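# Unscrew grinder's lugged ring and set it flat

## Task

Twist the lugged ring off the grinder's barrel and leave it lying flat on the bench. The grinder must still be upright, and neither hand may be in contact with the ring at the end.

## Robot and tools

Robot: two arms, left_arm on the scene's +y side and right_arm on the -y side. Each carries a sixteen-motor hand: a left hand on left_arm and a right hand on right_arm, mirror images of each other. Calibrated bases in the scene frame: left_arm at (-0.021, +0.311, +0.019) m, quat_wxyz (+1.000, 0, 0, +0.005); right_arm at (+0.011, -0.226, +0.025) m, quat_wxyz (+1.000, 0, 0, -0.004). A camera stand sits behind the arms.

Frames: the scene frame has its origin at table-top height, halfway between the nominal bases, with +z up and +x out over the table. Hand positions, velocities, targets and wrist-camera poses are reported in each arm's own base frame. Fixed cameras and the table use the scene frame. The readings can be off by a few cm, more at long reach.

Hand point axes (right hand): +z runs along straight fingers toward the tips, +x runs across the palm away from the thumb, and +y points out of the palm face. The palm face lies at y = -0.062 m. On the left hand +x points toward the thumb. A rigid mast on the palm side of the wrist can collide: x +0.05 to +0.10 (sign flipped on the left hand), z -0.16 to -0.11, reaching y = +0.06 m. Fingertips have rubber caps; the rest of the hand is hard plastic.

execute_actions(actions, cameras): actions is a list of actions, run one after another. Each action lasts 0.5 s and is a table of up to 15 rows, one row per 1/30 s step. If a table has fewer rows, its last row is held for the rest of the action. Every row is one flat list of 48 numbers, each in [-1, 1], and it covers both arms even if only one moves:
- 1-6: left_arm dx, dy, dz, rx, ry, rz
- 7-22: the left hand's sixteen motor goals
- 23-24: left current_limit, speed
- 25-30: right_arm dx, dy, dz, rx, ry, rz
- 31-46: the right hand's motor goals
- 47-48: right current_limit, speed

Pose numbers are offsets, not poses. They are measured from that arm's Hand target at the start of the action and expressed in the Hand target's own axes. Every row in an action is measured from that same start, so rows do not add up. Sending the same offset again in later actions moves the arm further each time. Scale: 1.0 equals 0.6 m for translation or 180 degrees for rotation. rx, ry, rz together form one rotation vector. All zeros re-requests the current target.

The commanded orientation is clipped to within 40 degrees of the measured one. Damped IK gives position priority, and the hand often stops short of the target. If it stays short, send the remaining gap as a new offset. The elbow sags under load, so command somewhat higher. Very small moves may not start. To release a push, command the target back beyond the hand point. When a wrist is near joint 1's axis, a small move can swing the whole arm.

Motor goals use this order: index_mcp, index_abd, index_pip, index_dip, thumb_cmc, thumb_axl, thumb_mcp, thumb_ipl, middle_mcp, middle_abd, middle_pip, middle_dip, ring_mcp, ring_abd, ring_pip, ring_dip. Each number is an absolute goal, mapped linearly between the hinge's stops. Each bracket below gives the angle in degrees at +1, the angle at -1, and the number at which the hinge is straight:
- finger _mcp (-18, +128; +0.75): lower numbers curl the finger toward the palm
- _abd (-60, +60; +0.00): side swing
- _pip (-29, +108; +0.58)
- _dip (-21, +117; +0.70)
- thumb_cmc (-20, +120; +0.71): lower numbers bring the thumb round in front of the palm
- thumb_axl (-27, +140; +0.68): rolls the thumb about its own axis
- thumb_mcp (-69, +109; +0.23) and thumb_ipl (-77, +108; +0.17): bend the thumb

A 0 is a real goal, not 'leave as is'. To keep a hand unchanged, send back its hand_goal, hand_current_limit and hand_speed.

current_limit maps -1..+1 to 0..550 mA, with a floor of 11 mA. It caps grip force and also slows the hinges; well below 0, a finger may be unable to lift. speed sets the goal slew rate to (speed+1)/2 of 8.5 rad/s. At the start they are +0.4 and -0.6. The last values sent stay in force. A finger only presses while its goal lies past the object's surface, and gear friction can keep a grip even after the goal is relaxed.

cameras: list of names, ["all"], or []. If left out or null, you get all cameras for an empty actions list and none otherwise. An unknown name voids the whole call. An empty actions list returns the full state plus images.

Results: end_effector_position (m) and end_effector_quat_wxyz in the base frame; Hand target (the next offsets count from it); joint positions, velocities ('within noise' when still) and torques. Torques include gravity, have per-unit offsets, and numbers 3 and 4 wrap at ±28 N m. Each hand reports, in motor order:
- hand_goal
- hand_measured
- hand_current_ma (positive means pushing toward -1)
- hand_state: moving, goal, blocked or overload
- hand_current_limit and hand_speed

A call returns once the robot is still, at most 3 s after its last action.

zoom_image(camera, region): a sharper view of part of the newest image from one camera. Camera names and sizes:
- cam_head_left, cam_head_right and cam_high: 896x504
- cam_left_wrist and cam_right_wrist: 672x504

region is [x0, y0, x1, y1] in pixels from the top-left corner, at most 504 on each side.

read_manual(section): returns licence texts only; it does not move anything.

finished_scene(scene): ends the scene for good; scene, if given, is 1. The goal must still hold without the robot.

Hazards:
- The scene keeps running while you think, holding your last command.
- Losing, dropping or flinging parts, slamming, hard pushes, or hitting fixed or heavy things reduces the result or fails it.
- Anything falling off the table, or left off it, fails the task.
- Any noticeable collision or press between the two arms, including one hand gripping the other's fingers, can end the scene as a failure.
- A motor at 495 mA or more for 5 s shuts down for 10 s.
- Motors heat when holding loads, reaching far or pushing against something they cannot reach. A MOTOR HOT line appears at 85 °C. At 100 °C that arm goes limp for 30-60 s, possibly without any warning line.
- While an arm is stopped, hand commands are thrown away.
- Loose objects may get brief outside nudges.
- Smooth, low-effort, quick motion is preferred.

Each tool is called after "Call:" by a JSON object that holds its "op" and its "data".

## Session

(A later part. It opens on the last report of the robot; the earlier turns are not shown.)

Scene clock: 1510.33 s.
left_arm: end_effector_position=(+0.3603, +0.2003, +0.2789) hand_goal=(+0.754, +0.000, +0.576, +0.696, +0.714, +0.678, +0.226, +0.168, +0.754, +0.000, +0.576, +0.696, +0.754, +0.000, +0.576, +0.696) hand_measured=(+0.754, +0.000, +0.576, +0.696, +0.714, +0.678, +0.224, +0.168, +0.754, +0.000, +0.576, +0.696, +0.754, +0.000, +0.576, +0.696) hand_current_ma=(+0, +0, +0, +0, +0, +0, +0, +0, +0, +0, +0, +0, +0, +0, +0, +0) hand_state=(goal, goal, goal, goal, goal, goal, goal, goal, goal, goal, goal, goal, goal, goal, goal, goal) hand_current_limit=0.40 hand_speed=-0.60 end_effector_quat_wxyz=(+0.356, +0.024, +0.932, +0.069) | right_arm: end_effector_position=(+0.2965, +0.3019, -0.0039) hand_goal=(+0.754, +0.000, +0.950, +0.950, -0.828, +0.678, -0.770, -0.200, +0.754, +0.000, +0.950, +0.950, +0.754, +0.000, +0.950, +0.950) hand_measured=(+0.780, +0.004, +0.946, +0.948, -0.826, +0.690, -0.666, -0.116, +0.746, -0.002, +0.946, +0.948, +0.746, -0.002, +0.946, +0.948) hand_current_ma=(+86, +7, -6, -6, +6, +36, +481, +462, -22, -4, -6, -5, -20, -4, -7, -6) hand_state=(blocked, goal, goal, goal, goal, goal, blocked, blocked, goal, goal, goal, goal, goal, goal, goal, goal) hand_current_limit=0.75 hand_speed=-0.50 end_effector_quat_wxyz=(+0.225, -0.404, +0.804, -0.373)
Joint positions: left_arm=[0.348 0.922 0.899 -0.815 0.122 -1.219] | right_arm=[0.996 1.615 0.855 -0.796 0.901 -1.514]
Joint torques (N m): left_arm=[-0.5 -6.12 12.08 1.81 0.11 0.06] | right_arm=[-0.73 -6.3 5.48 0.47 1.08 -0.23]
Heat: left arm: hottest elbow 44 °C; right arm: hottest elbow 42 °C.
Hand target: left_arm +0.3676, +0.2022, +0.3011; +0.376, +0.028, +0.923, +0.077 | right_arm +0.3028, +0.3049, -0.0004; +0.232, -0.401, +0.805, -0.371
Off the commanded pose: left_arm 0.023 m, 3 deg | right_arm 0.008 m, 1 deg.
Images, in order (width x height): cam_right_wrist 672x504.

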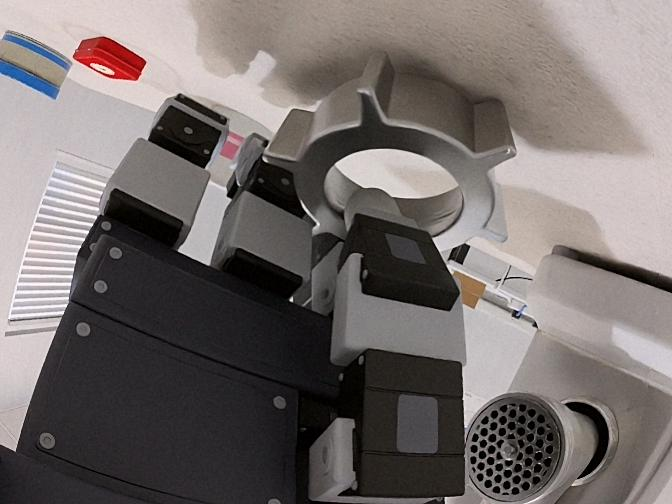

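Call:
{"op": "execute_actions", "data": {"actions": [[[0,0,0,0,0,0,0.754,0,0.576,0.696,0.714,0.678,0.226,0.168,0.754,0,0.576,0.696,0.754,0,0.576,0.696,0.4,-0.6,0.0003,0.0074,0.017,0,0,0,0.754,0,0.95,0.95,-0.829,0.678,-0.77,-0.2,0.754,0,0.95,0.95,0.754,0,0.95,0.95,0.75,-0.5]]], "cameras": ["cam_right_wrist"]}}

Call:
{"op": "zoom_image", "data": {"camera": "cam_right_wrist", "region": [220, 20, 560, 280]}}

Scene clock: 1513.03 s.
left_arm: end_effector_position=(+0.3603, +0.2003, +0.2789) hand_goal=(+0.754, +0.000, +0.576, +0.696, +0.714, +0.678, +0.226, +0.168, +0.754, +0.000, +0.576, +0.696, +0.754, +0.000, +0.576, +0.696) hand_measured=(+0.754, +0.000, +0.576, +0.696, +0.714, +0.678, +0.224, +0.168, +0.754, +0.000, +0.576, +0.696, +0.754, +0.000, +0.576, +0.696) hand_current_ma=(+0, +0, +0, +0, +0, +0, +0, +0, +0, +0, +0, +0, +0, +0, +0, +0) hand_state=(goal, goal, goal, goal, goal, goal, goal, goal, goal, goal, goal, goal, goal, goal, goal, goal) hand_current_limit=0.40 hand_speed=-0.60 end_effector_quat_wxyz=(+0.356, +0.024, +0.932, +0.069) | right_arm: end_effector_position=(+0.3016, +0.2999, -0.0129) hand_goal=(+0.754, +0.000, +0.950, +0.950, -0.828, +0.678, -0.770, -0.200, +0.754, +0.000, +0.950, +0.950, +0.754, +0.000, +0.950, +0.950) hand_measured=(+0.788, +0.008, +0.946, +0.948, -0.826, +0.684, -0.666, -0.126, +0.746, -0.002, +0.946, +0.948, +0.746, -0.002, +0.946, +0.948) hand_current_ma=(+117, +19, -6, -6, +6, +20, +481, +398, -22, -4, -6, -5, -20, -4, -7, -6) hand_state=(blocked, goal, goal, goal, goal, goal, blocked, blocked, goal, goal, goal, goal, goal, goal, goal, goal) hand_current_limit=0.75 hand_speed=-0.50 end_effector_quat_wxyz=(+0.226, -0.404, +0.804, -0.373)
Joint positions: left_arm=[0.348 0.922 0.899 -0.815 0.122 -1.219] | right_arm=[0.982 1.633 0.846 -0.75 0.901 -1.536]
Joint torques (N m): left_arm=[-0.21 -5.66 11.92 1.8 0.1 0.05] | right_arm=[-0.73 -6.24 5.27 0.55 1.06 -0.23]
Heat: left arm: hottest elbow 44 °C; right arm: hottest elbow 42 °C.
Hand target: left_arm +0.3676, +0.2022, +0.3011; +0.376, +0.028, +0.923, +0.077 | right_arm +0.3074, +0.3024, -0.0102; +0.232, -0.401, +0.805, -0.371
Off the commanded pose: left_arm 0.023 m, 3 deg | right_arm 0.007 m, 1 deg.
Images, in order (width x height): cam_right_wrist 672x504.

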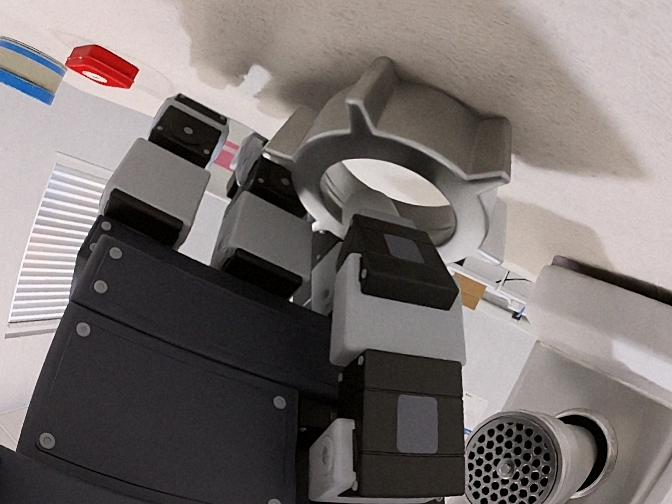

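Scaled by 1.482 from the camera's 672x504 image, which has a finer 960x720 frame.

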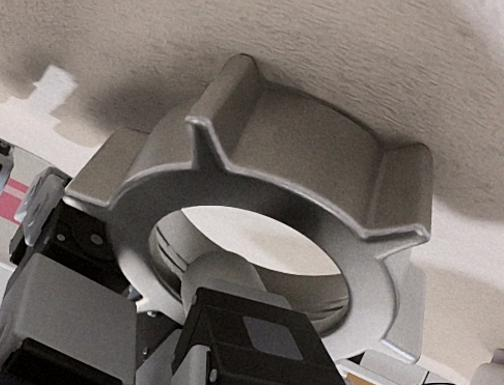

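Call:
{"op": "execute_actions", "data": {"actions": [[[0,0,0,0,0,0,0.754,0,0.576,0.696,0.714,0.678,0.226,0.168,0.754,0,0.576,0.696,0.754,0,0.576,0.696,0.4,-0.6,0.0003,0.0064,0.018,0,0,0,0.754,0,0.95,0.95,-0.829,0.678,-0.77,-0.2,0.754,0,0.95,0.95,0.754,0,0.95,0.95,0.75,-0.5]]], "cameras": ["cam_right_wrist"]}}

Call:
{"op": "zoom_image", "data": {"camera": "cam_right_wrist", "region": [220, 20, 560, 280]}}

Scene clock: 1516.73 s.
left_arm: end_effector_position=(+0.3603, +0.2003, +0.2789) hand_goal=(+0.754, +0.000, +0.576, +0.696, +0.714, +0.678, +0.226, +0.168, +0.754, +0.000, +0.576, +0.696, +0.754, +0.000, +0.576, +0.696) hand_measured=(+0.754, +0.000, +0.576, +0.696, +0.714, +0.678, +0.224, +0.168, +0.754, +0.000, +0.576, +0.696, +0.754, +0.000, +0.576, +0.696) hand_current_ma=(+0, +0, +0, +0, +0, +0, +0, +0, +0, +0, +0, +0, +0, +0, +0, +0) hand_state=(goal, goal, goal, goal, goal, goal, goal, goal, goal, goal, goal, goal, goal, goal, goal, goal) hand_current_limit=0.40 hand_speed=-0.60 end_effector_quat_wxyz=(+0.356, +0.024, +0.932, +0.069) | right_arm: end_effector_position=(+0.3080, +0.2985, -0.0213) hand_goal=(+0.754, +0.000, +0.950, +0.950, -0.828, +0.678, -0.770, -0.200, +0.754, +0.000, +0.950, +0.950, +0.754, +0.000, +0.950, +0.950) hand_measured=(+0.796, +0.014, +0.946, +0.948, -0.826, +0.684, -0.666, -0.134, +0.746, -0.002, +0.946, +0.948, +0.746, -0.002, +0.946, +0.948) hand_current_ma=(+151, +33, -6, -6, +6, +21, +481, +345, -22, -4, -6, -5, -20, -4, -7, -6) hand_state=(blocked, goal, goal, goal, goal, goal, blocked, blocked, goal, goal, goal, goal, goal, goal, goal, goal) hand_current_limit=0.75 hand_speed=-0.50 end_effector_quat_wxyz=(+0.228, -0.403, +0.805, -0.372)
Joint positions: left_arm=[0.348 0.922 0.899 -0.815 0.122 -1.219] | right_arm=[0.967 1.651 0.838 -0.699 0.901 -1.56]
Joint torques (N m): left_arm=[-0.67 -5.6 11.97 1.66 0.12 0.04] | right_arm=[-0.85 -6.24 5 0.57 1 -0.23]
Heat: left arm: hottest elbow 44 °C; right arm: hottest elbow 41 °C.
Hand target: left_arm +0.3676, +0.2022, +0.3011; +0.376, +0.028, +0.923, +0.077 | right_arm +0.3127, +0.2993, -0.0199; +0.232, -0.401, +0.805, -0.371
Off the commanded pose: left_arm 0.023 m, 3 deg | right_arm 0.005 m, 1 deg.
Images, in order (width x height): cam_right_wrist 672x504.

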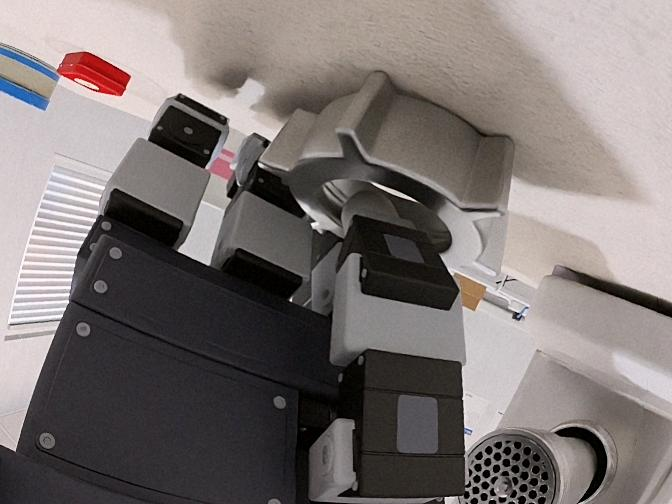

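Scaled by 1.482 from the camera's 672x504 image, which has a finer 960x720 frame.

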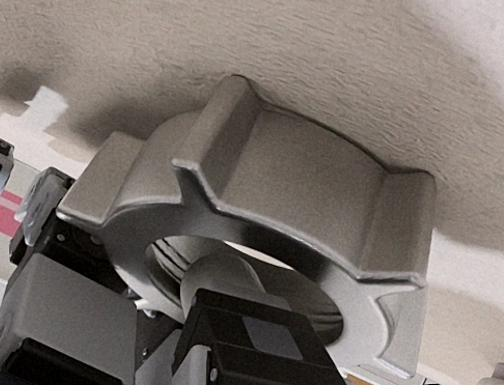

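Call:
{"op": "execute_actions", "data": {"actions": [[[0,0,0,0,0,0,0.754,0,0.576,0.696,0.714,0.678,0.226,0.168,0.754,0,0.576,0.696,0.754,0,0.576,0.696,0.4,-0.6,0.0003,0.0064,0.018,0,0,0,0.754,0,0.95,0.95,-0.829,0.678,-0.77,-0.2,0.754,0,0.95,0.95,0.754,0,0.95,0.95,0.75,-0.5]]], "cameras": ["cam_right_wrist"]}}

Call:
{"op": "zoom_image", "data": {"camera": "cam_right_wrist", "region": [220, 20, 560, 280]}}

Scene clock: 1518.83 s.
left_arm: end_effector_position=(+0.3603, +0.2003, +0.2789) hand_goal=(+0.754, +0.000, +0.576, +0.696, +0.714, +0.678, +0.226, +0.168, +0.754, +0.000, +0.576, +0.696, +0.754, +0.000, +0.576, +0.696) hand_measured=(+0.754, +0.000, +0.576, +0.696, +0.714, +0.678, +0.224, +0.168, +0.754, +0.000, +0.576, +0.696, +0.754, +0.000, +0.576, +0.696) hand_current_ma=(+0, +0, +0, +0, +0, +0, +0, +0, +0, +0, +0, +0, +0, +0, +0, +0) hand_state=(goal, goal, goal, goal, goal, goal, goal, goal, goal, goal, goal, goal, goal, goal, goal, goal) hand_current_limit=0.40 hand_speed=-0.60 end_effector_quat_wxyz=(+0.356, +0.024, +0.932, +0.069) | right_arm: end_effector_position=(+0.3128, +0.2952, -0.0312) hand_goal=(+0.754, +0.000, +0.950, +0.950, -0.828, +0.678, -0.770, -0.200, +0.754, +0.000, +0.950, +0.950, +0.754, +0.000, +0.950, +0.950) hand_measured=(+0.800, +0.016, +0.946, +0.948, -0.826, +0.686, -0.666, -0.136, +0.748, -0.002, +0.946, +0.948, +0.746, -0.002, +0.946, +0.948) hand_current_ma=(+165, +39, -6, -6, +6, +27, +481, +325, -17, -4, -6, -5, -20, -4, -7, -6) hand_state=(blocked, goal, goal, goal, goal, goal, blocked, blocked, goal, goal, goal, goal, goal, goal, goal, goal) hand_current_limit=0.75 hand_speed=-0.50 end_effector_quat_wxyz=(+0.228, -0.402, +0.805, -0.372)
Joint positions: left_arm=[0.348 0.922 0.899 -0.815 0.122 -1.219] | right_arm=[0.952 1.671 0.828 -0.65 0.9 -1.583]
Joint torques (N m): left_arm=[-0.91 -6.24 12.21 1.78 0.13 0.06] | right_arm=[-0.79 -6.36 4.89 0.59 0.97 -0.23]
Heat: left arm: hottest elbow 44 °C; right arm: hottest elbow 41 °C.
Hand target: left_arm +0.3676, +0.2022, +0.3011; +0.376, +0.028, +0.923, +0.077 | right_arm +0.3181, +0.2963, -0.0296; +0.232, -0.401, +0.805, -0.371
Off the commanded pose: left_arm 0.023 m, 3 deg | right_arm 0.006 m, 1 deg.
Images, in order (width x height): cam_right_wrist 672x504.

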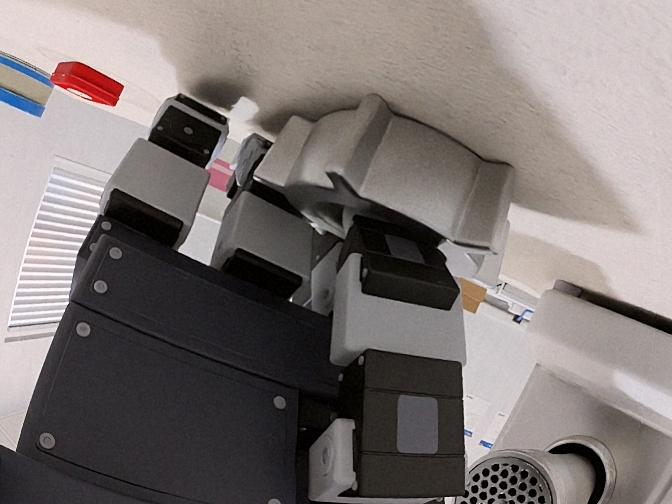

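Scaled by 1.482 from the camera's 672x504 image, which has a finer 960x720 frame.

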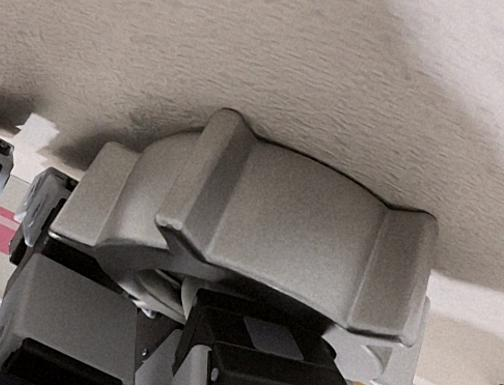

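Call:
{"op": "execute_actions", "data": {"actions": [[[0,0,0,0,0,0,0.754,0,0.576,0.696,0.714,0.678,0.226,0.168,0.754,0,0.576,0.696,0.754,0,0.576,0.696,0.4,-0.6,0.0003,0.0082,0.016,0,0,0,0.754,0,0.95,0.95,-0.829,0.678,-0.77,-0.2,0.754,0,0.95,0.95,0.754,0,0.95,0.95,0.75,-0.5]]], "cameras": ["cam_right_wrist", "cam_high"]}}

Call:
{"op": "zoom_image", "data": {"camera": "cam_right_wrist", "region": [220, 20, 560, 280]}}

Call:
{"op": "zoom_image", "data": {"camera": "cam_high", "region": [380, 80, 540, 240]}}

Scene clock: 1524.87 s.
left_arm: end_effector_position=(+0.3603, +0.2003, +0.2789) hand_goal=(+0.754, +0.000, +0.576, +0.696, +0.714, +0.678, +0.226, +0.168, +0.754, +0.000, +0.576, +0.696, +0.754, +0.000, +0.576, +0.696) hand_measured=(+0.754, +0.000, +0.576, +0.696, +0.714, +0.678, +0.224, +0.168, +0.754, +0.000, +0.576, +0.696, +0.754, +0.000, +0.576, +0.696) hand_current_ma=(+0, +0, +0, +0, +0, +0, +0, +0, +0, +0, +0, +0, +0, +0, +0, +0) hand_state=(goal, goal, goal, goal, goal, goal, goal, goal, goal, goal, goal, goal, goal, goal, goal, goal) hand_current_limit=0.40 hand_speed=-0.60 end_effector_quat_wxyz=(+0.356, +0.024, +0.932, +0.069) | right_arm: end_effector_position=(+0.3161, +0.2992, -0.0328) hand_goal=(+0.754, +0.000, +0.950, +0.950, -0.828, +0.678, -0.770, -0.200, +0.754, +0.000, +0.950, +0.950, +0.754, +0.000, +0.950, +0.950) hand_measured=(+0.800, +0.016, +0.946, +0.948, -0.836, +0.686, -0.666, -0.136, +0.748, -0.002, +0.946, +0.948, +0.746, -0.002, +0.946, +0.948) hand_current_ma=(+165, +39, -6, -6, -21, +21, +481, +325, -13, -4, -6, -5, -21, -4, -7, -6) hand_state=(blocked, goal, goal, goal, goal, goal, blocked, blocked, goal, goal, goal, goal, goal, goal, goal, goal) hand_current_limit=0.75 hand_speed=-0.50 end_effector_quat_wxyz=(+0.236, -0.404, +0.804, -0.368)
Joint positions: left_arm=[0.348 0.922 0.899 -0.815 0.122 -1.219] | right_arm=[0.95 1.676 0.825 -0.612 0.9 -1.605]
Joint torques (N m): left_arm=[-0.62 -5.95 12.03 1.66 0.14 0.08] | right_arm=[-0.91 -5.19 4.62 0.81 0.9 -0.21]
Heat: left arm: hottest elbow 44 °C; right arm: hottest elbow 41 °C.
Hand target: left_arm +0.3676, +0.2022, +0.3011; +0.376, +0.028, +0.923, +0.077 | right_arm +0.3221, +0.2942, -0.0394; +0.232, -0.401, +0.805, -0.371
Off the commanded pose: left_arm 0.023 m, 3 deg | right_arm 0.010 m, 1 deg.
Images, in order (width x height): cam_high 896x504, cam_right_wrist 672x504.

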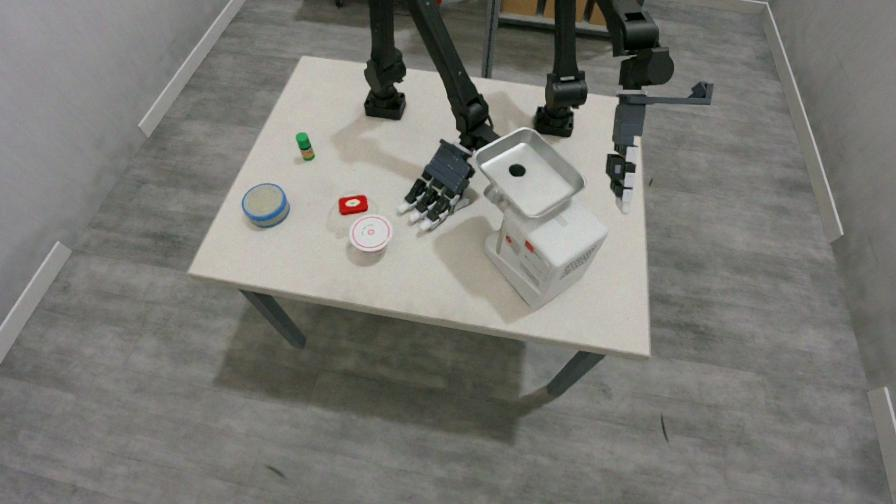

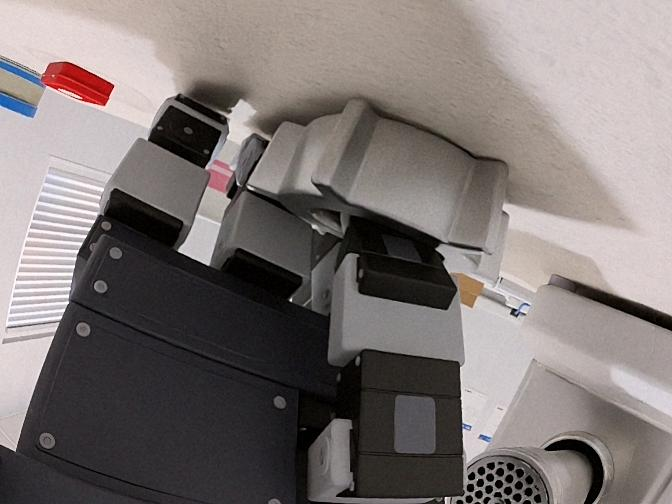

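Scaled by 1.482 from the camera's 672x504 image, which has a finer 960x720 frame.

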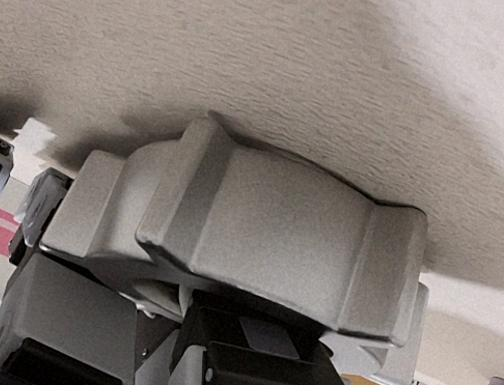

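Scaled by 3.150.

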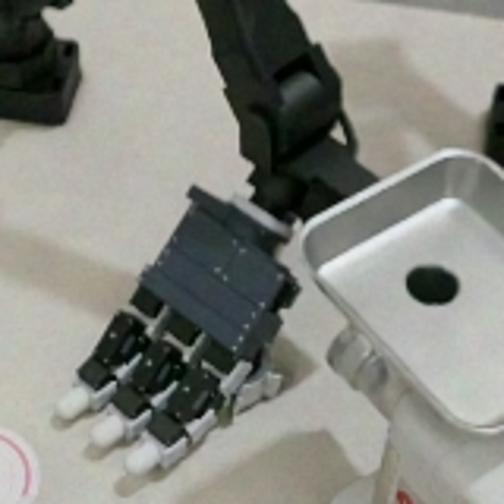

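Call:
{"op": "zoom_image", "data": {"camera": "cam_high", "region": [385, 170, 485, 245]}}

Call:
{"op": "zoom_image", "data": {"camera": "cam_right_wrist", "region": [60, 60, 320, 260]}}

Scaled by 5.040.

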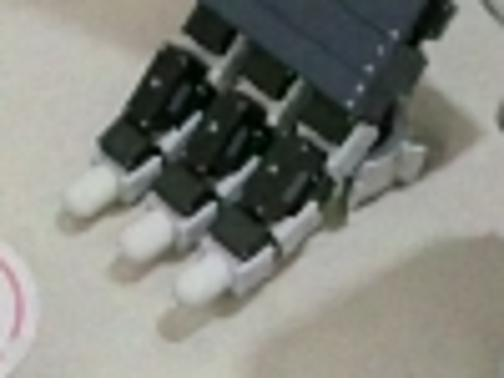

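Scaled by 1.938 from the camera's 672x504 image, which has a finer 960x720 frame.

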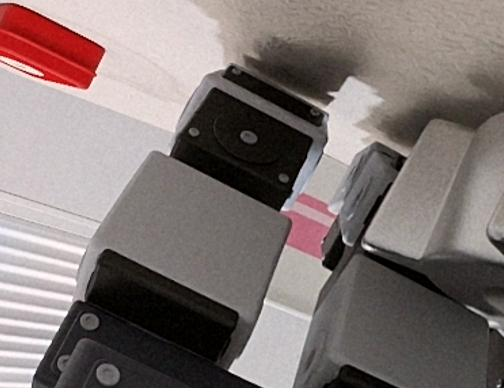

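Call:
{"op": "execute_actions", "data": {"actions": [[[0,0,0,0,0,0,0.754,0,0.576,0.696,0.714,0.678,0.226,0.168,0.754,0,0.576,0.696,0.754,0,0.576,0.696,0.4,-0.6,0,0,0,0,0,0,0.86,0,0.95,0.95,-0.829,0.678,-0.77,-0.2,0.82,0,0.95,0.95,0.9,0,0.95,0.95,0.75,-0.9]]], "cameras": ["cam_right_wrist"]}}

Call:
{"op": "zoom_image", "data": {"camera": "cam_right_wrist", "region": [200, 60, 540, 320]}}

Scene clock: 1536.97 s.
left_arm: end_effector_position=(+0.3603, +0.2003, +0.2789) hand_goal=(+0.754, +0.000, +0.576, +0.696, +0.714, +0.678, +0.226, +0.168, +0.754, +0.000, +0.576, +0.696, +0.754, +0.000, +0.576, +0.696) hand_measured=(+0.754, +0.000, +0.576, +0.696, +0.714, +0.678, +0.224, +0.168, +0.754, +0.000, +0.576, +0.696, +0.754, +0.000, +0.576, +0.696) hand_current_ma=(+0, +0, +0, +0, +0, +0, +0, +0, +0, +0, +0, +0, +0, +0, +0, +0) hand_state=(goal, goal, goal, goal, goal, goal, goal, goal, goal, goal, goal, goal, goal, goal, goal, goal) hand_current_limit=0.40 hand_speed=-0.60 end_effector_quat_wxyz=(+0.356, +0.024, +0.932, +0.069) | right_arm: end_effector_position=(+0.3164, +0.2996, -0.0333) hand_goal=(+0.860, +0.000, +0.950, +0.950, -0.828, +0.678, -0.770, -0.200, +0.820, +0.000, +0.950, +0.950, +0.900, +0.000, +0.950, +0.950) hand_measured=(+0.856, +0.006, +0.946, +0.948, -0.838, +0.682, -0.672, -0.136, +0.806, -0.002, +0.946, +0.948, +0.880, -0.002, +0.946, +0.948) hand_current_ma=(-11, +12, -6, -6, -23, +13, +481, +325, -42, -4, -6, -5, -63, -4, -7, -6) hand_state=(goal, goal, goal, goal, goal, goal, blocked, blocked, goal, goal, goal, goal, blocked, goal, goal, goal) hand_current_limit=0.75 hand_speed=-0.90 end_effector_quat_wxyz=(+0.236, -0.404, +0.804, -0.368)
Joint positions: left_arm=[0.348 0.922 0.899 -0.815 0.122 -1.219] | right_arm=[0.95 1.677 0.825 -0.609 0.9 -1.605]
Joint torques (N m): left_arm=[-0.38 -6.59 12.01 1.83 0.08 0.02] | right_arm=[-0.91 -5.25 4.6 0.73 0.91 -0.23]
Heat: left arm: hottest elbow 44 °C; right arm: hottest elbow 40 °C.
Hand target: left_arm +0.3676, +0.2022, +0.3011; +0.376, +0.028, +0.923, +0.077 | right_arm +0.3221, +0.2942, -0.0394; +0.232, -0.401, +0.805, -0.371
Off the commanded pose: left_arm 0.023 m, 3 deg | right_arm 0.010 m, 1 deg.
Images, in order (width x height): cam_right_wrist 672x504.

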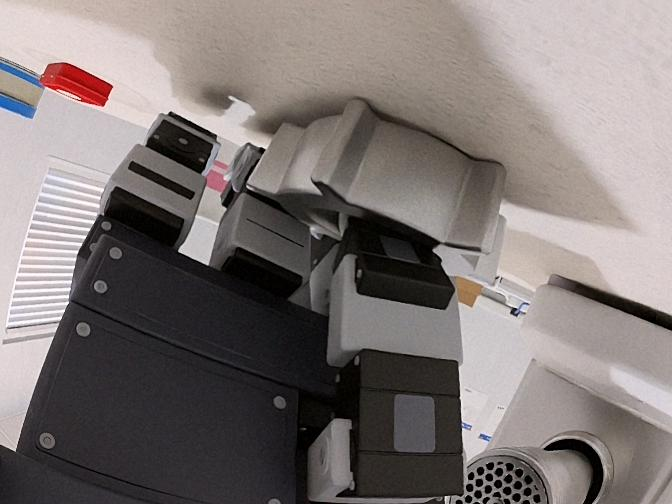

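Scaled by 1.482 from the camera's 672x504 image, which has a finer 960x720 frame.

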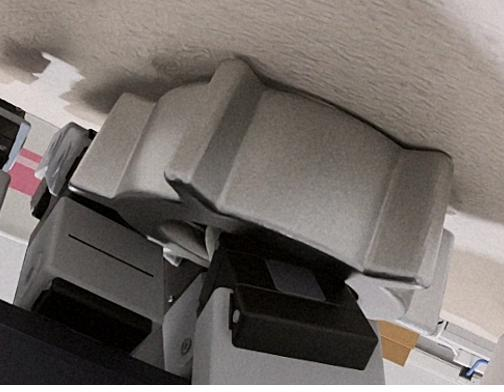

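Call:
{"op": "execute_actions", "data": {"actions": [[[0,0,0,0,0,0,0.754,0,0.576,0.696,0.714,0.678,0.226,0.168,0.754,0,0.576,0.696,0.754,0,0.576,0.696,0.4,-0.6,0,0,0,0,0,0,1,0,0.95,0.95,-0.829,0.678,-0.77,-0.2,1,0,0.95,0.95,1,0,0.95,0.95,0.75,-0.85]]], "cameras": ["cam_right_wrist", "cam_high"]}}

Call:
{"op": "zoom_image", "data": {"camera": "cam_high", "region": [385, 170, 485, 245]}}

Scene clock: 1542.97 s.
left_arm: end_effector_position=(+0.3603, +0.2003, +0.2789) hand_goal=(+0.754, +0.000, +0.576, +0.696, +0.714, +0.678, +0.226, +0.168, +0.754, +0.000, +0.576, +0.696, +0.754, +0.000, +0.576, +0.696) hand_measured=(+0.754, +0.000, +0.576, +0.696, +0.714, +0.678, +0.224, +0.168, +0.754, +0.000, +0.576, +0.696, +0.754, +0.000, +0.576, +0.696) hand_current_ma=(+0, +0, +0, +0, +0, +0, +0, +0, +0, +0, +0, +0, +0, +0, +0, +0) hand_state=(goal, goal, goal, goal, goal, goal, goal, goal, goal, goal, goal, goal, goal, goal, goal, goal) hand_current_limit=0.40 hand_speed=-0.60 end_effector_quat_wxyz=(+0.356, +0.024, +0.932, +0.069) | right_arm: end_effector_position=(+0.3167, +0.3003, -0.0344) hand_goal=(+1.000, +0.000, +0.950, +0.950, -0.828, +0.678, -0.770, -0.200, +1.000, +0.000, +0.950, +0.950, +1.000, +0.000, +0.950, +0.950) hand_measured=(+0.984, +0.004, +0.946, +0.948, -0.832, +0.682, -0.708, -0.136, +0.978, -0.002, +0.946, +0.948, +0.980, -0.002, +0.946, +0.948) hand_current_ma=(-51, +6, -6, -6, -6, +8, +310, +325, -66, -4, -6, -5, -64, -4, -7, -6) hand_state=(goal, goal, goal, goal, goal, goal, blocked, blocked, blocked, goal, goal, goal, blocked, goal, goal, goal) hand_current_limit=0.75 hand_speed=-0.85 end_effector_quat_wxyz=(+0.237, -0.401, +0.805, -0.366)
Joint positions: left_arm=[0.348 0.922 0.899 -0.815 0.122 -1.219] | right_arm=[0.95 1.681 0.825 -0.606 0.898 -1.598]
Joint torques (N m): left_arm=[-0.56 -5.25 12.01 1.84 0.07 0.04] | right_arm=[-0.85 -5.6 4.56 0.64 0.98 -0.22]
Heat: left arm: hottest elbow 44 °C; right arm: hottest elbow 40 °C.
Hand target: left_arm +0.3676, +0.2022, +0.3011; +0.376, +0.028, +0.923, +0.077 | right_arm +0.3221, +0.2942, -0.0394; +0.232, -0.401, +0.805, -0.371
Off the commanded pose: left_arm 0.023 m, 3 deg | right_arm 0.010 m, 1 deg.
Images, in order (width x height): cam_high 896x504, cam_right_wrist 672x504.

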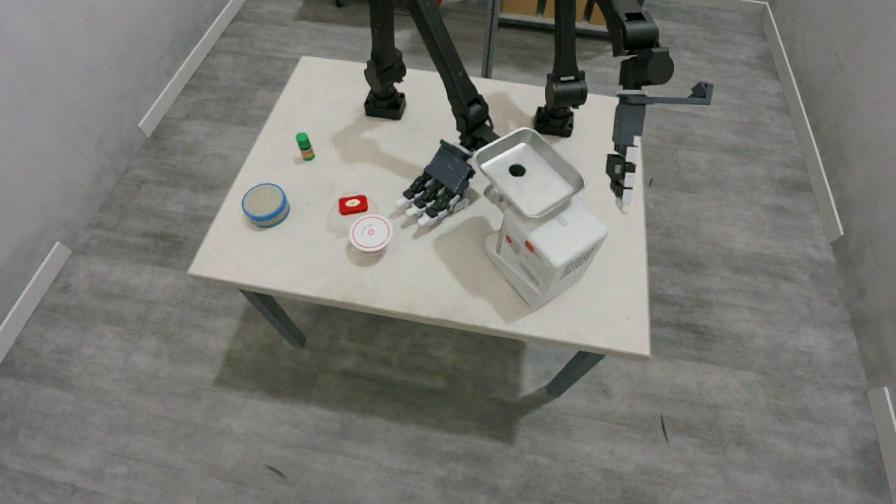

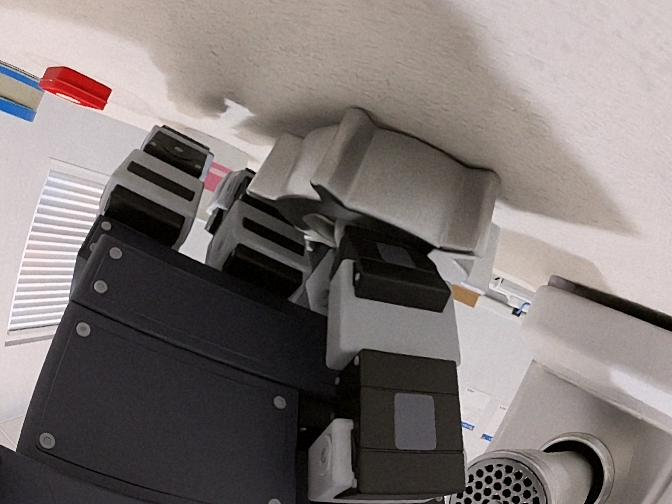

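Scaled by 5.040.

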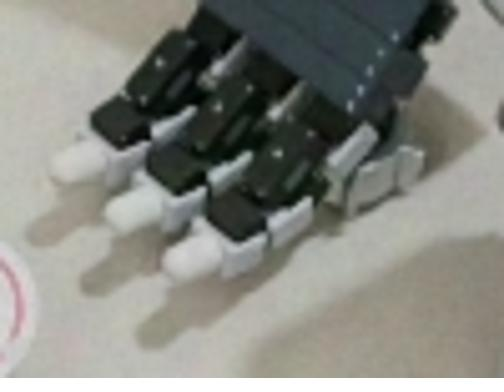

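Call:
{"op": "execute_actions", "data": {"actions": [[[0,0,0,0,0,0,0.754,0,0.576,0.696,0.714,0.678,0.226,0.168,0.754,0,0.576,0.696,0.754,0,0.576,0.696,0.4,-0.6,0,0.001,0.005,-0.05,0,0,1,0,0.95,0.95,-0.829,0.678,-0.77,-0.2,1,0,0.95,0.95,1,0,0.95,0.95,0.75,-0.85]]], "cameras": ["cam_right_wrist"]}}

Call:
{"op": "zoom_image", "data": {"camera": "cam_right_wrist", "region": [200, 60, 540, 320]}}

Scene clock: 1545.67 s.
left_arm: end_effector_position=(+0.3603, +0.2003, +0.2789) hand_goal=(+0.754, +0.000, +0.576, +0.696, +0.714, +0.678, +0.226, +0.168, +0.754, +0.000, +0.576, +0.696, +0.754, +0.000, +0.576, +0.696) hand_measured=(+0.754, +0.000, +0.576, +0.696, +0.714, +0.678, +0.224, +0.168, +0.754, +0.000, +0.576, +0.696, +0.754, +0.000, +0.576, +0.696) hand_current_ma=(+0, +0, +0, +0, +0, +0, +0, +0, +0, +0, +0, +0, +0, +0, +0, +0) hand_state=(goal, goal, goal, goal, goal, goal, goal, goal, goal, goal, goal, goal, goal, goal, goal, goal) hand_current_limit=0.40 hand_speed=-0.60 end_effector_quat_wxyz=(+0.356, +0.024, +0.932, +0.069) | right_arm: end_effector_position=(+0.3189, +0.3024, -0.0382) hand_goal=(+1.000, +0.000, +0.950, +0.950, -0.828, +0.678, -0.770, -0.200, +1.000, +0.000, +0.950, +0.950, +1.000, +0.000, +0.950, +0.950) hand_measured=(+0.996, +0.004, +0.946, +0.948, -0.826, +0.682, -0.714, -0.138, +0.994, -0.002, +0.946, +0.948, +0.982, -0.002, +0.946, +0.948) hand_current_ma=(-9, +8, -6, -6, +5, +9, +268, +324, -14, -4, -6, -5, -53, -4, -7, -6) hand_state=(goal, goal, goal, goal, goal, goal, blocked, blocked, goal, goal, goal, goal, goal, goal, goal, goal) hand_current_limit=0.75 hand_speed=-0.85 end_effector_quat_wxyz=(+0.207, -0.414, +0.833, -0.302)
Joint positions: left_arm=[0.348 0.922 0.899 -0.815 0.122 -1.219] | right_arm=[0.878 1.664 0.825 -0.564 0.734 -1.68]
Joint torques (N m): left_arm=[-0.62 -5.77 12.03 1.91 0.11 0.01] | right_arm=[-1.26 -6.3 4.55 0.57 0.74 -0.37]
Heat: left arm: hottest elbow 44 °C; right arm: hottest elbow 40 °C.
Hand target: left_arm +0.3676, +0.2022, +0.3011; +0.376, +0.028, +0.923, +0.077 | right_arm +0.3238, +0.2932, -0.0417; +0.200, -0.418, +0.832, -0.307
Off the commanded pose: left_arm 0.023 m, 3 deg | right_arm 0.011 m, 1 deg.
Images, in order (width x height): cam_right_wrist 672x504.

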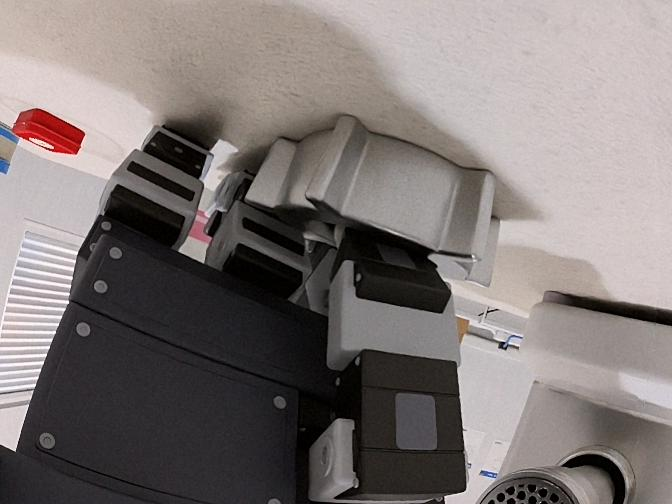

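Scaled by 1.482 from the camera's 672x504 image, which has a finer 960x720 frame.

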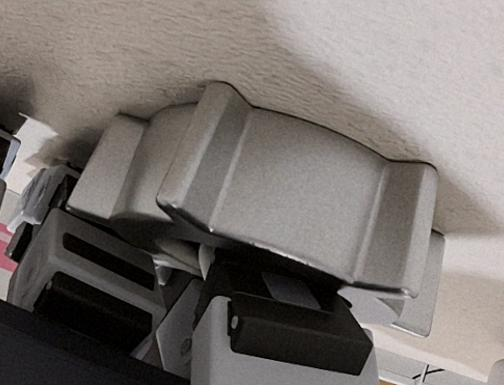

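Call:
{"op": "execute_actions", "data": {"actions": [[[0,0,0,0,0,0,0.754,0,0.576,0.696,0.714,0.678,0.226,0.168,0.754,0,0.576,0.696,0.754,0,0.576,0.696,0.4,-0.6,0,0.0015,0.005,-0.04,0,0,1,0,0.95,0.95,-0.829,0.678,-0.77,-0.2,1,0,0.95,0.95,1,0,0.95,0.95,0.75,-0.85]]], "cameras": ["cam_right_wrist", "cam_high"]}}

Call:
{"op": "zoom_image", "data": {"camera": "cam_right_wrist", "region": [200, 60, 540, 320]}}

Call:
{"op": "zoom_image", "data": {"camera": "cam_high", "region": [385, 170, 485, 245]}}

Scene clock: 1549.00 s.
left_arm: end_effector_position=(+0.3603, +0.2003, +0.2789) hand_goal=(+0.754, +0.000, +0.576, +0.696, +0.714, +0.678, +0.226, +0.168, +0.754, +0.000, +0.576, +0.696, +0.754, +0.000, +0.576, +0.696) hand_measured=(+0.754, +0.000, +0.576, +0.696, +0.714, +0.678, +0.224, +0.168, +0.754, +0.000, +0.576, +0.696, +0.754, +0.000, +0.576, +0.696) hand_current_ma=(+0, +0, +0, +0, +0, +0, +0, +0, +0, +0, +0, +0, +0, +0, +0, +0) hand_state=(goal, goal, goal, goal, goal, goal, goal, goal, goal, goal, goal, goal, goal, goal, goal, goal) hand_current_limit=0.40 hand_speed=-0.60 end_effector_quat_wxyz=(+0.356, +0.024, +0.932, +0.069) | right_arm: end_effector_position=(+0.3195, +0.2955, -0.0351) hand_goal=(+1.000, +0.000, +0.950, +0.950, -0.828, +0.678, -0.770, -0.200, +1.000, +0.000, +0.950, +0.950, +1.000, +0.000, +0.950, +0.950) hand_measured=(+1.000, +0.004, +0.946, +0.948, -0.826, +0.690, -0.714, -0.150, +1.000, -0.002, +0.950, +0.948, +1.000, -0.014, +0.996, +0.940) hand_current_ma=(+0, +8, -6, -6, +5, +37, +268, +249, +0, -4, +1, -5, +1, -34, +154, -29) hand_state=(goal, goal, goal, goal, goal, goal, blocked, blocked, goal, goal, goal, goal, goal, goal, blocked, goal) hand_current_limit=0.75 hand_speed=-0.85 end_effector_quat_wxyz=(+0.183, -0.437, +0.839, -0.269)
Joint positions: left_arm=[0.348 0.922 0.899 -0.815 0.122 -1.219] | right_arm=[0.823 1.642 0.825 -0.56 0.638 -1.773]
Joint torques (N m): left_arm=[-0.73 -6.01 11.9 1.94 0.13 0.03] | right_arm=[-1.79 -4.78 5.2 0.94 -0.77 -0.11]
Heat: left arm: hottest elbow 44 °C; right arm: hottest elbow 39 °C.
Hand target: left_arm +0.3676, +0.2022, +0.3011; +0.376, +0.028, +0.923, +0.077 | right_arm +0.3251, +0.2926, -0.0445; +0.173, -0.429, +0.849, -0.254
Off the commanded pose: left_arm 0.023 m, 3 deg | right_arm 0.011 m, 3 deg.
Images, in order (width x height): cam_high 896x504, cam_right_wrist 672x504.

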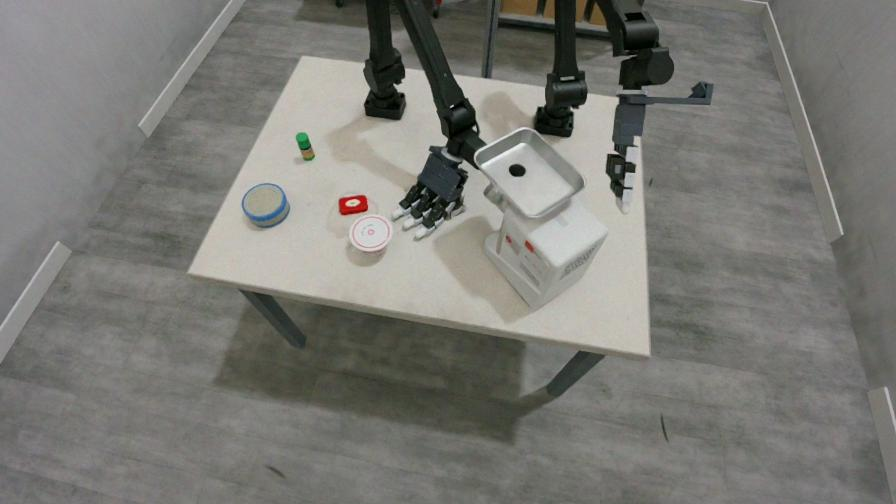

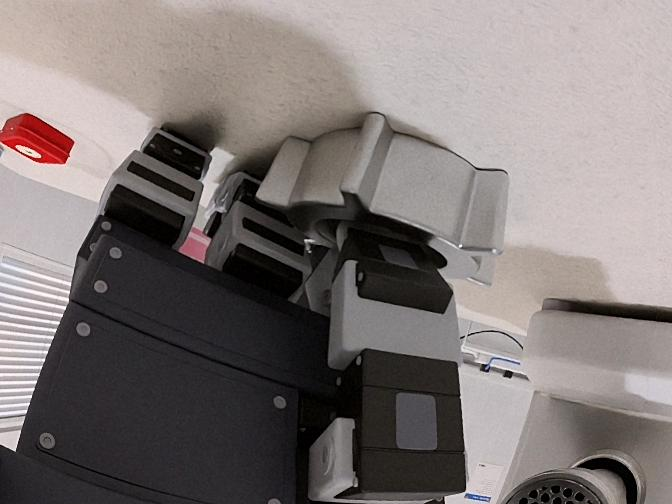

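Scaled by 1.482 from the camera's 672x504 image, which has a finer 960x720 frame.

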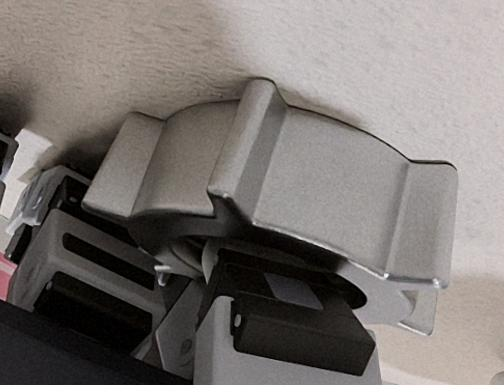

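Scaled by 5.040.

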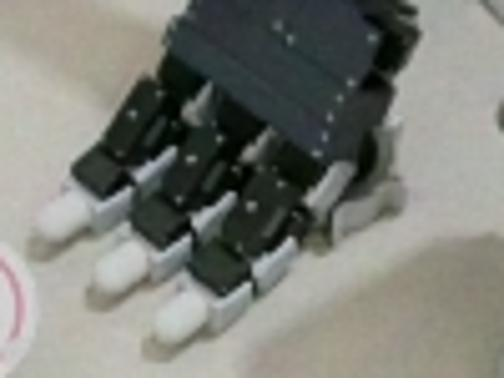

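Call:
{"op": "execute_actions", "data": {"actions": [[[0,0,0,0,0,0,0.754,0,0.576,0.696,0.714,0.678,0.226,0.168,0.754,0,0.576,0.696,0.754,0,0.576,0.696,0.4,-0.6,-0.0007,-0.006,-0.008,0,0.03,0,1,0,0.95,0.95,-0.829,0.678,-0.77,-0.2,1,0,0.95,0.95,1,0,0.95,0.95,0.75,-0.85]]], "cameras": ["cam_right_wrist"]}}

Call:
{"op": "zoom_image", "data": {"camera": "cam_right_wrist", "region": [200, 60, 540, 320]}}

Scene clock: 1560.50 s.
left_arm: end_effector_position=(+0.3603, +0.2003, +0.2789) hand_goal=(+0.754, +0.000, +0.576, +0.696, +0.714, +0.678, +0.226, +0.168, +0.754, +0.000, +0.576, +0.696, +0.754, +0.000, +0.576, +0.696) hand_measured=(+0.754, +0.000, +0.576, +0.696, +0.714, +0.678, +0.224, +0.168, +0.754, +0.000, +0.576, +0.696, +0.754, +0.000, +0.576, +0.696) hand_current_ma=(+0, +0, +0, +0, +0, +0, +0, +0, +0, +0, +0, +0, +0, +0, +0, +0) hand_state=(goal, goal, goal, goal, goal, goal, goal, goal, goal, goal, goal, goal, goal, goal, goal, goal) hand_current_limit=0.40 hand_speed=-0.60 end_effector_quat_wxyz=(+0.356, +0.024, +0.932, +0.069) | right_arm: end_effector_position=(+0.3199, +0.2967, -0.0320) hand_goal=(+1.000, +0.000, +0.950, +0.950, -0.828, +0.678, -0.770, -0.200, +1.000, +0.000, +0.950, +0.950, +1.000, +0.000, +0.950, +0.950) hand_measured=(+1.000, +0.004, +0.950, +0.948, -0.826, +0.690, -0.714, -0.150, +1.000, +0.000, +0.952, +0.948, +1.000, -0.002, +0.954, +0.946) hand_current_ma=(+0, +8, +0, -6, +5, +41, +268, +245, +0, +0, +3, -5, +0, -2, +10, -8) hand_state=(goal, goal, goal, goal, goal, goal, blocked, blocked, goal, goal, goal, goal, goal, goal, goal, goal) hand_current_limit=0.75 hand_speed=-0.85 end_effector_quat_wxyz=(+0.150, -0.424, +0.851, -0.271)
Joint positions: left_arm=[0.348 0.922 0.899 -0.815 0.122 -1.219] | right_arm=[0.818 1.667 0.883 -0.679 0.622 -1.712]
Joint torques (N m): left_arm=[-0.79 -6.3 12.04 1.84 0.16 0.06] | right_arm=[-0.91 -4.66 6.65 -0.57 0.31 0.09]
Heat: left arm: hottest elbow 44 °C; right arm: hottest elbow 39 °C.
Hand target: left_arm +0.3676, +0.2022, +0.3011; +0.376, +0.028, +0.923, +0.077 | right_arm +0.3251, +0.2925, -0.0385; +0.133, -0.417, +0.856, -0.274
Off the commanded pose: left_arm 0.023 m, 3 deg | right_arm 0.009 m, 2 deg.
Images, in order (width x height): cam_right_wrist 672x504.

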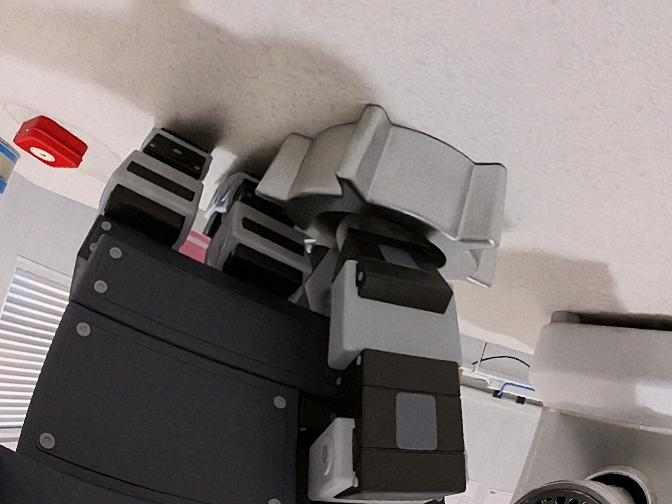

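Scaled by 1.482 from the camera's 672x504 image, which has a finer 960x720 frame.

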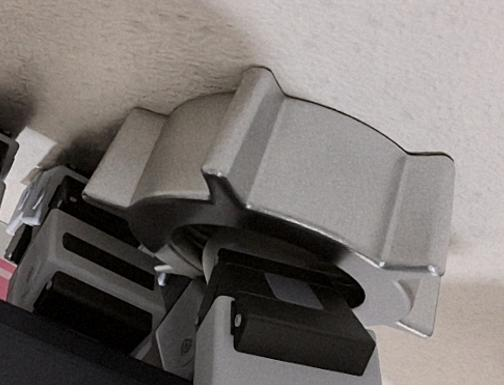

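Call:
{"op": "execute_actions", "data": {"actions": [[[0,0,0,0,0,0,0.754,0,0.576,0.696,0.714,0.678,0.226,0.168,0.754,0,0.576,0.696,0.754,0,0.576,0.696,0.4,-0.6,0,0,0,0,0,0,1,0,0.95,0.95,-0.829,0.678,-0.714,-0.13,1,0,0.95,0.95,1,0,0.95,0.95,0.75,-0.93]],[[0,0,0,0,0,0,0.754,0,0.576,0.696,0.714,0.678,0.226,0.168,0.754,0,0.576,0.696,0.754,0,0.576,0.696,0.4,-0.6,0,0,0,0,0,0,1,0,0.95,0.95,-0.829,0.678,-0.714,-0.06,1,0,0.95,0.95,1,0,0.95,0.95,0.75,-0.93]]], "cameras": ["cam_right_wrist"]}}

Call:
{"op": "zoom_image", "data": {"camera": "cam_right_wrist", "region": [200, 60, 540, 320]}}

Scene clock: 1564.40 s.
left_arm: end_effector_position=(+0.3603, +0.2003, +0.2789) hand_goal=(+0.754, +0.000, +0.576, +0.696, +0.714, +0.678, +0.226, +0.168, +0.754, +0.000, +0.576, +0.696, +0.754, +0.000, +0.576, +0.696) hand_measured=(+0.754, +0.000, +0.576, +0.696, +0.714, +0.678, +0.224, +0.168, +0.754, +0.000, +0.576, +0.696, +0.754, +0.000, +0.576, +0.696) hand_current_ma=(+0, +0, +0, +0, +0, +0, +0, +0, +0, +0, +0, +0, +0, +0, +0, +0) hand_state=(goal, goal, goal, goal, goal, goal, goal, goal, goal, goal, goal, goal, goal, goal, goal, goal) hand_current_limit=0.40 hand_speed=-0.60 end_effector_quat_wxyz=(+0.356, +0.024, +0.932, +0.069) | right_arm: end_effector_position=(+0.3198, +0.2966, -0.0326) hand_goal=(+1.000, +0.000, +0.950, +0.950, -0.828, +0.678, -0.714, -0.060, +1.000, +0.000, +0.950, +0.950, +1.000, +0.000, +0.950, +0.950) hand_measured=(+1.000, +0.004, +0.950, +0.948, -0.826, +0.682, -0.708, -0.062, +1.000, +0.000, +0.952, +0.948, +1.000, +0.000, +0.954, +0.946) hand_current_ma=(+0, +8, +0, -6, +5, +9, +19, -4, +0, +0, +3, -5, +0, -1, +10, -8) hand_state=(goal, goal, goal, goal, goal, goal, goal, goal, goal, goal, goal, goal, goal, goal, goal, goal) hand_current_limit=0.75 hand_speed=-0.93 end_effector_quat_wxyz=(+0.149, -0.424, +0.851, -0.271)
Joint positions: left_arm=[0.348 0.922 0.899 -0.815 0.122 -1.219] | right_arm=[0.818 1.668 0.883 -0.679 0.622 -1.71]
Joint torques (N m): left_arm=[-0.38 -5.77 12.08 1.88 0.09 0.06] | right_arm=[-1.08 -4.6 6.65 -0.55 0.3 0.06]
Heat: left arm: hottest elbow 44 °C; right arm: hottest elbow 39 °C.
Hand target: left_arm +0.3676, +0.2022, +0.3011; +0.376, +0.028, +0.923, +0.077 | right_arm +0.3251, +0.2925, -0.0385; +0.133, -0.417, +0.856, -0.274
Off the commanded pose: left_arm 0.023 m, 3 deg | right_arm 0.009 m, 2 deg.
Images, in order (width x height): cam_right_wrist 672x504.

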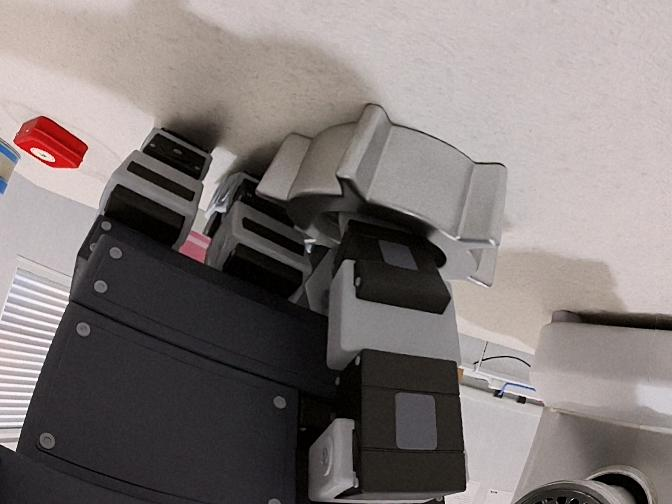

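Scaled by 1.482 from the camera's 672x504 image, which has a finer 960x720 frame.

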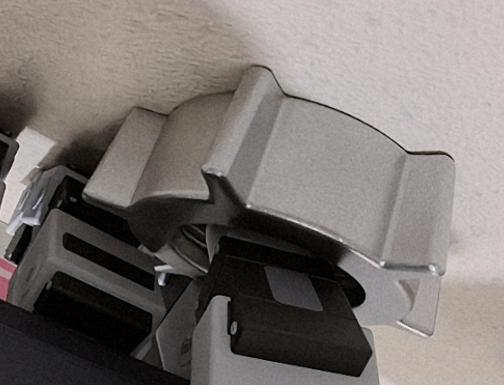

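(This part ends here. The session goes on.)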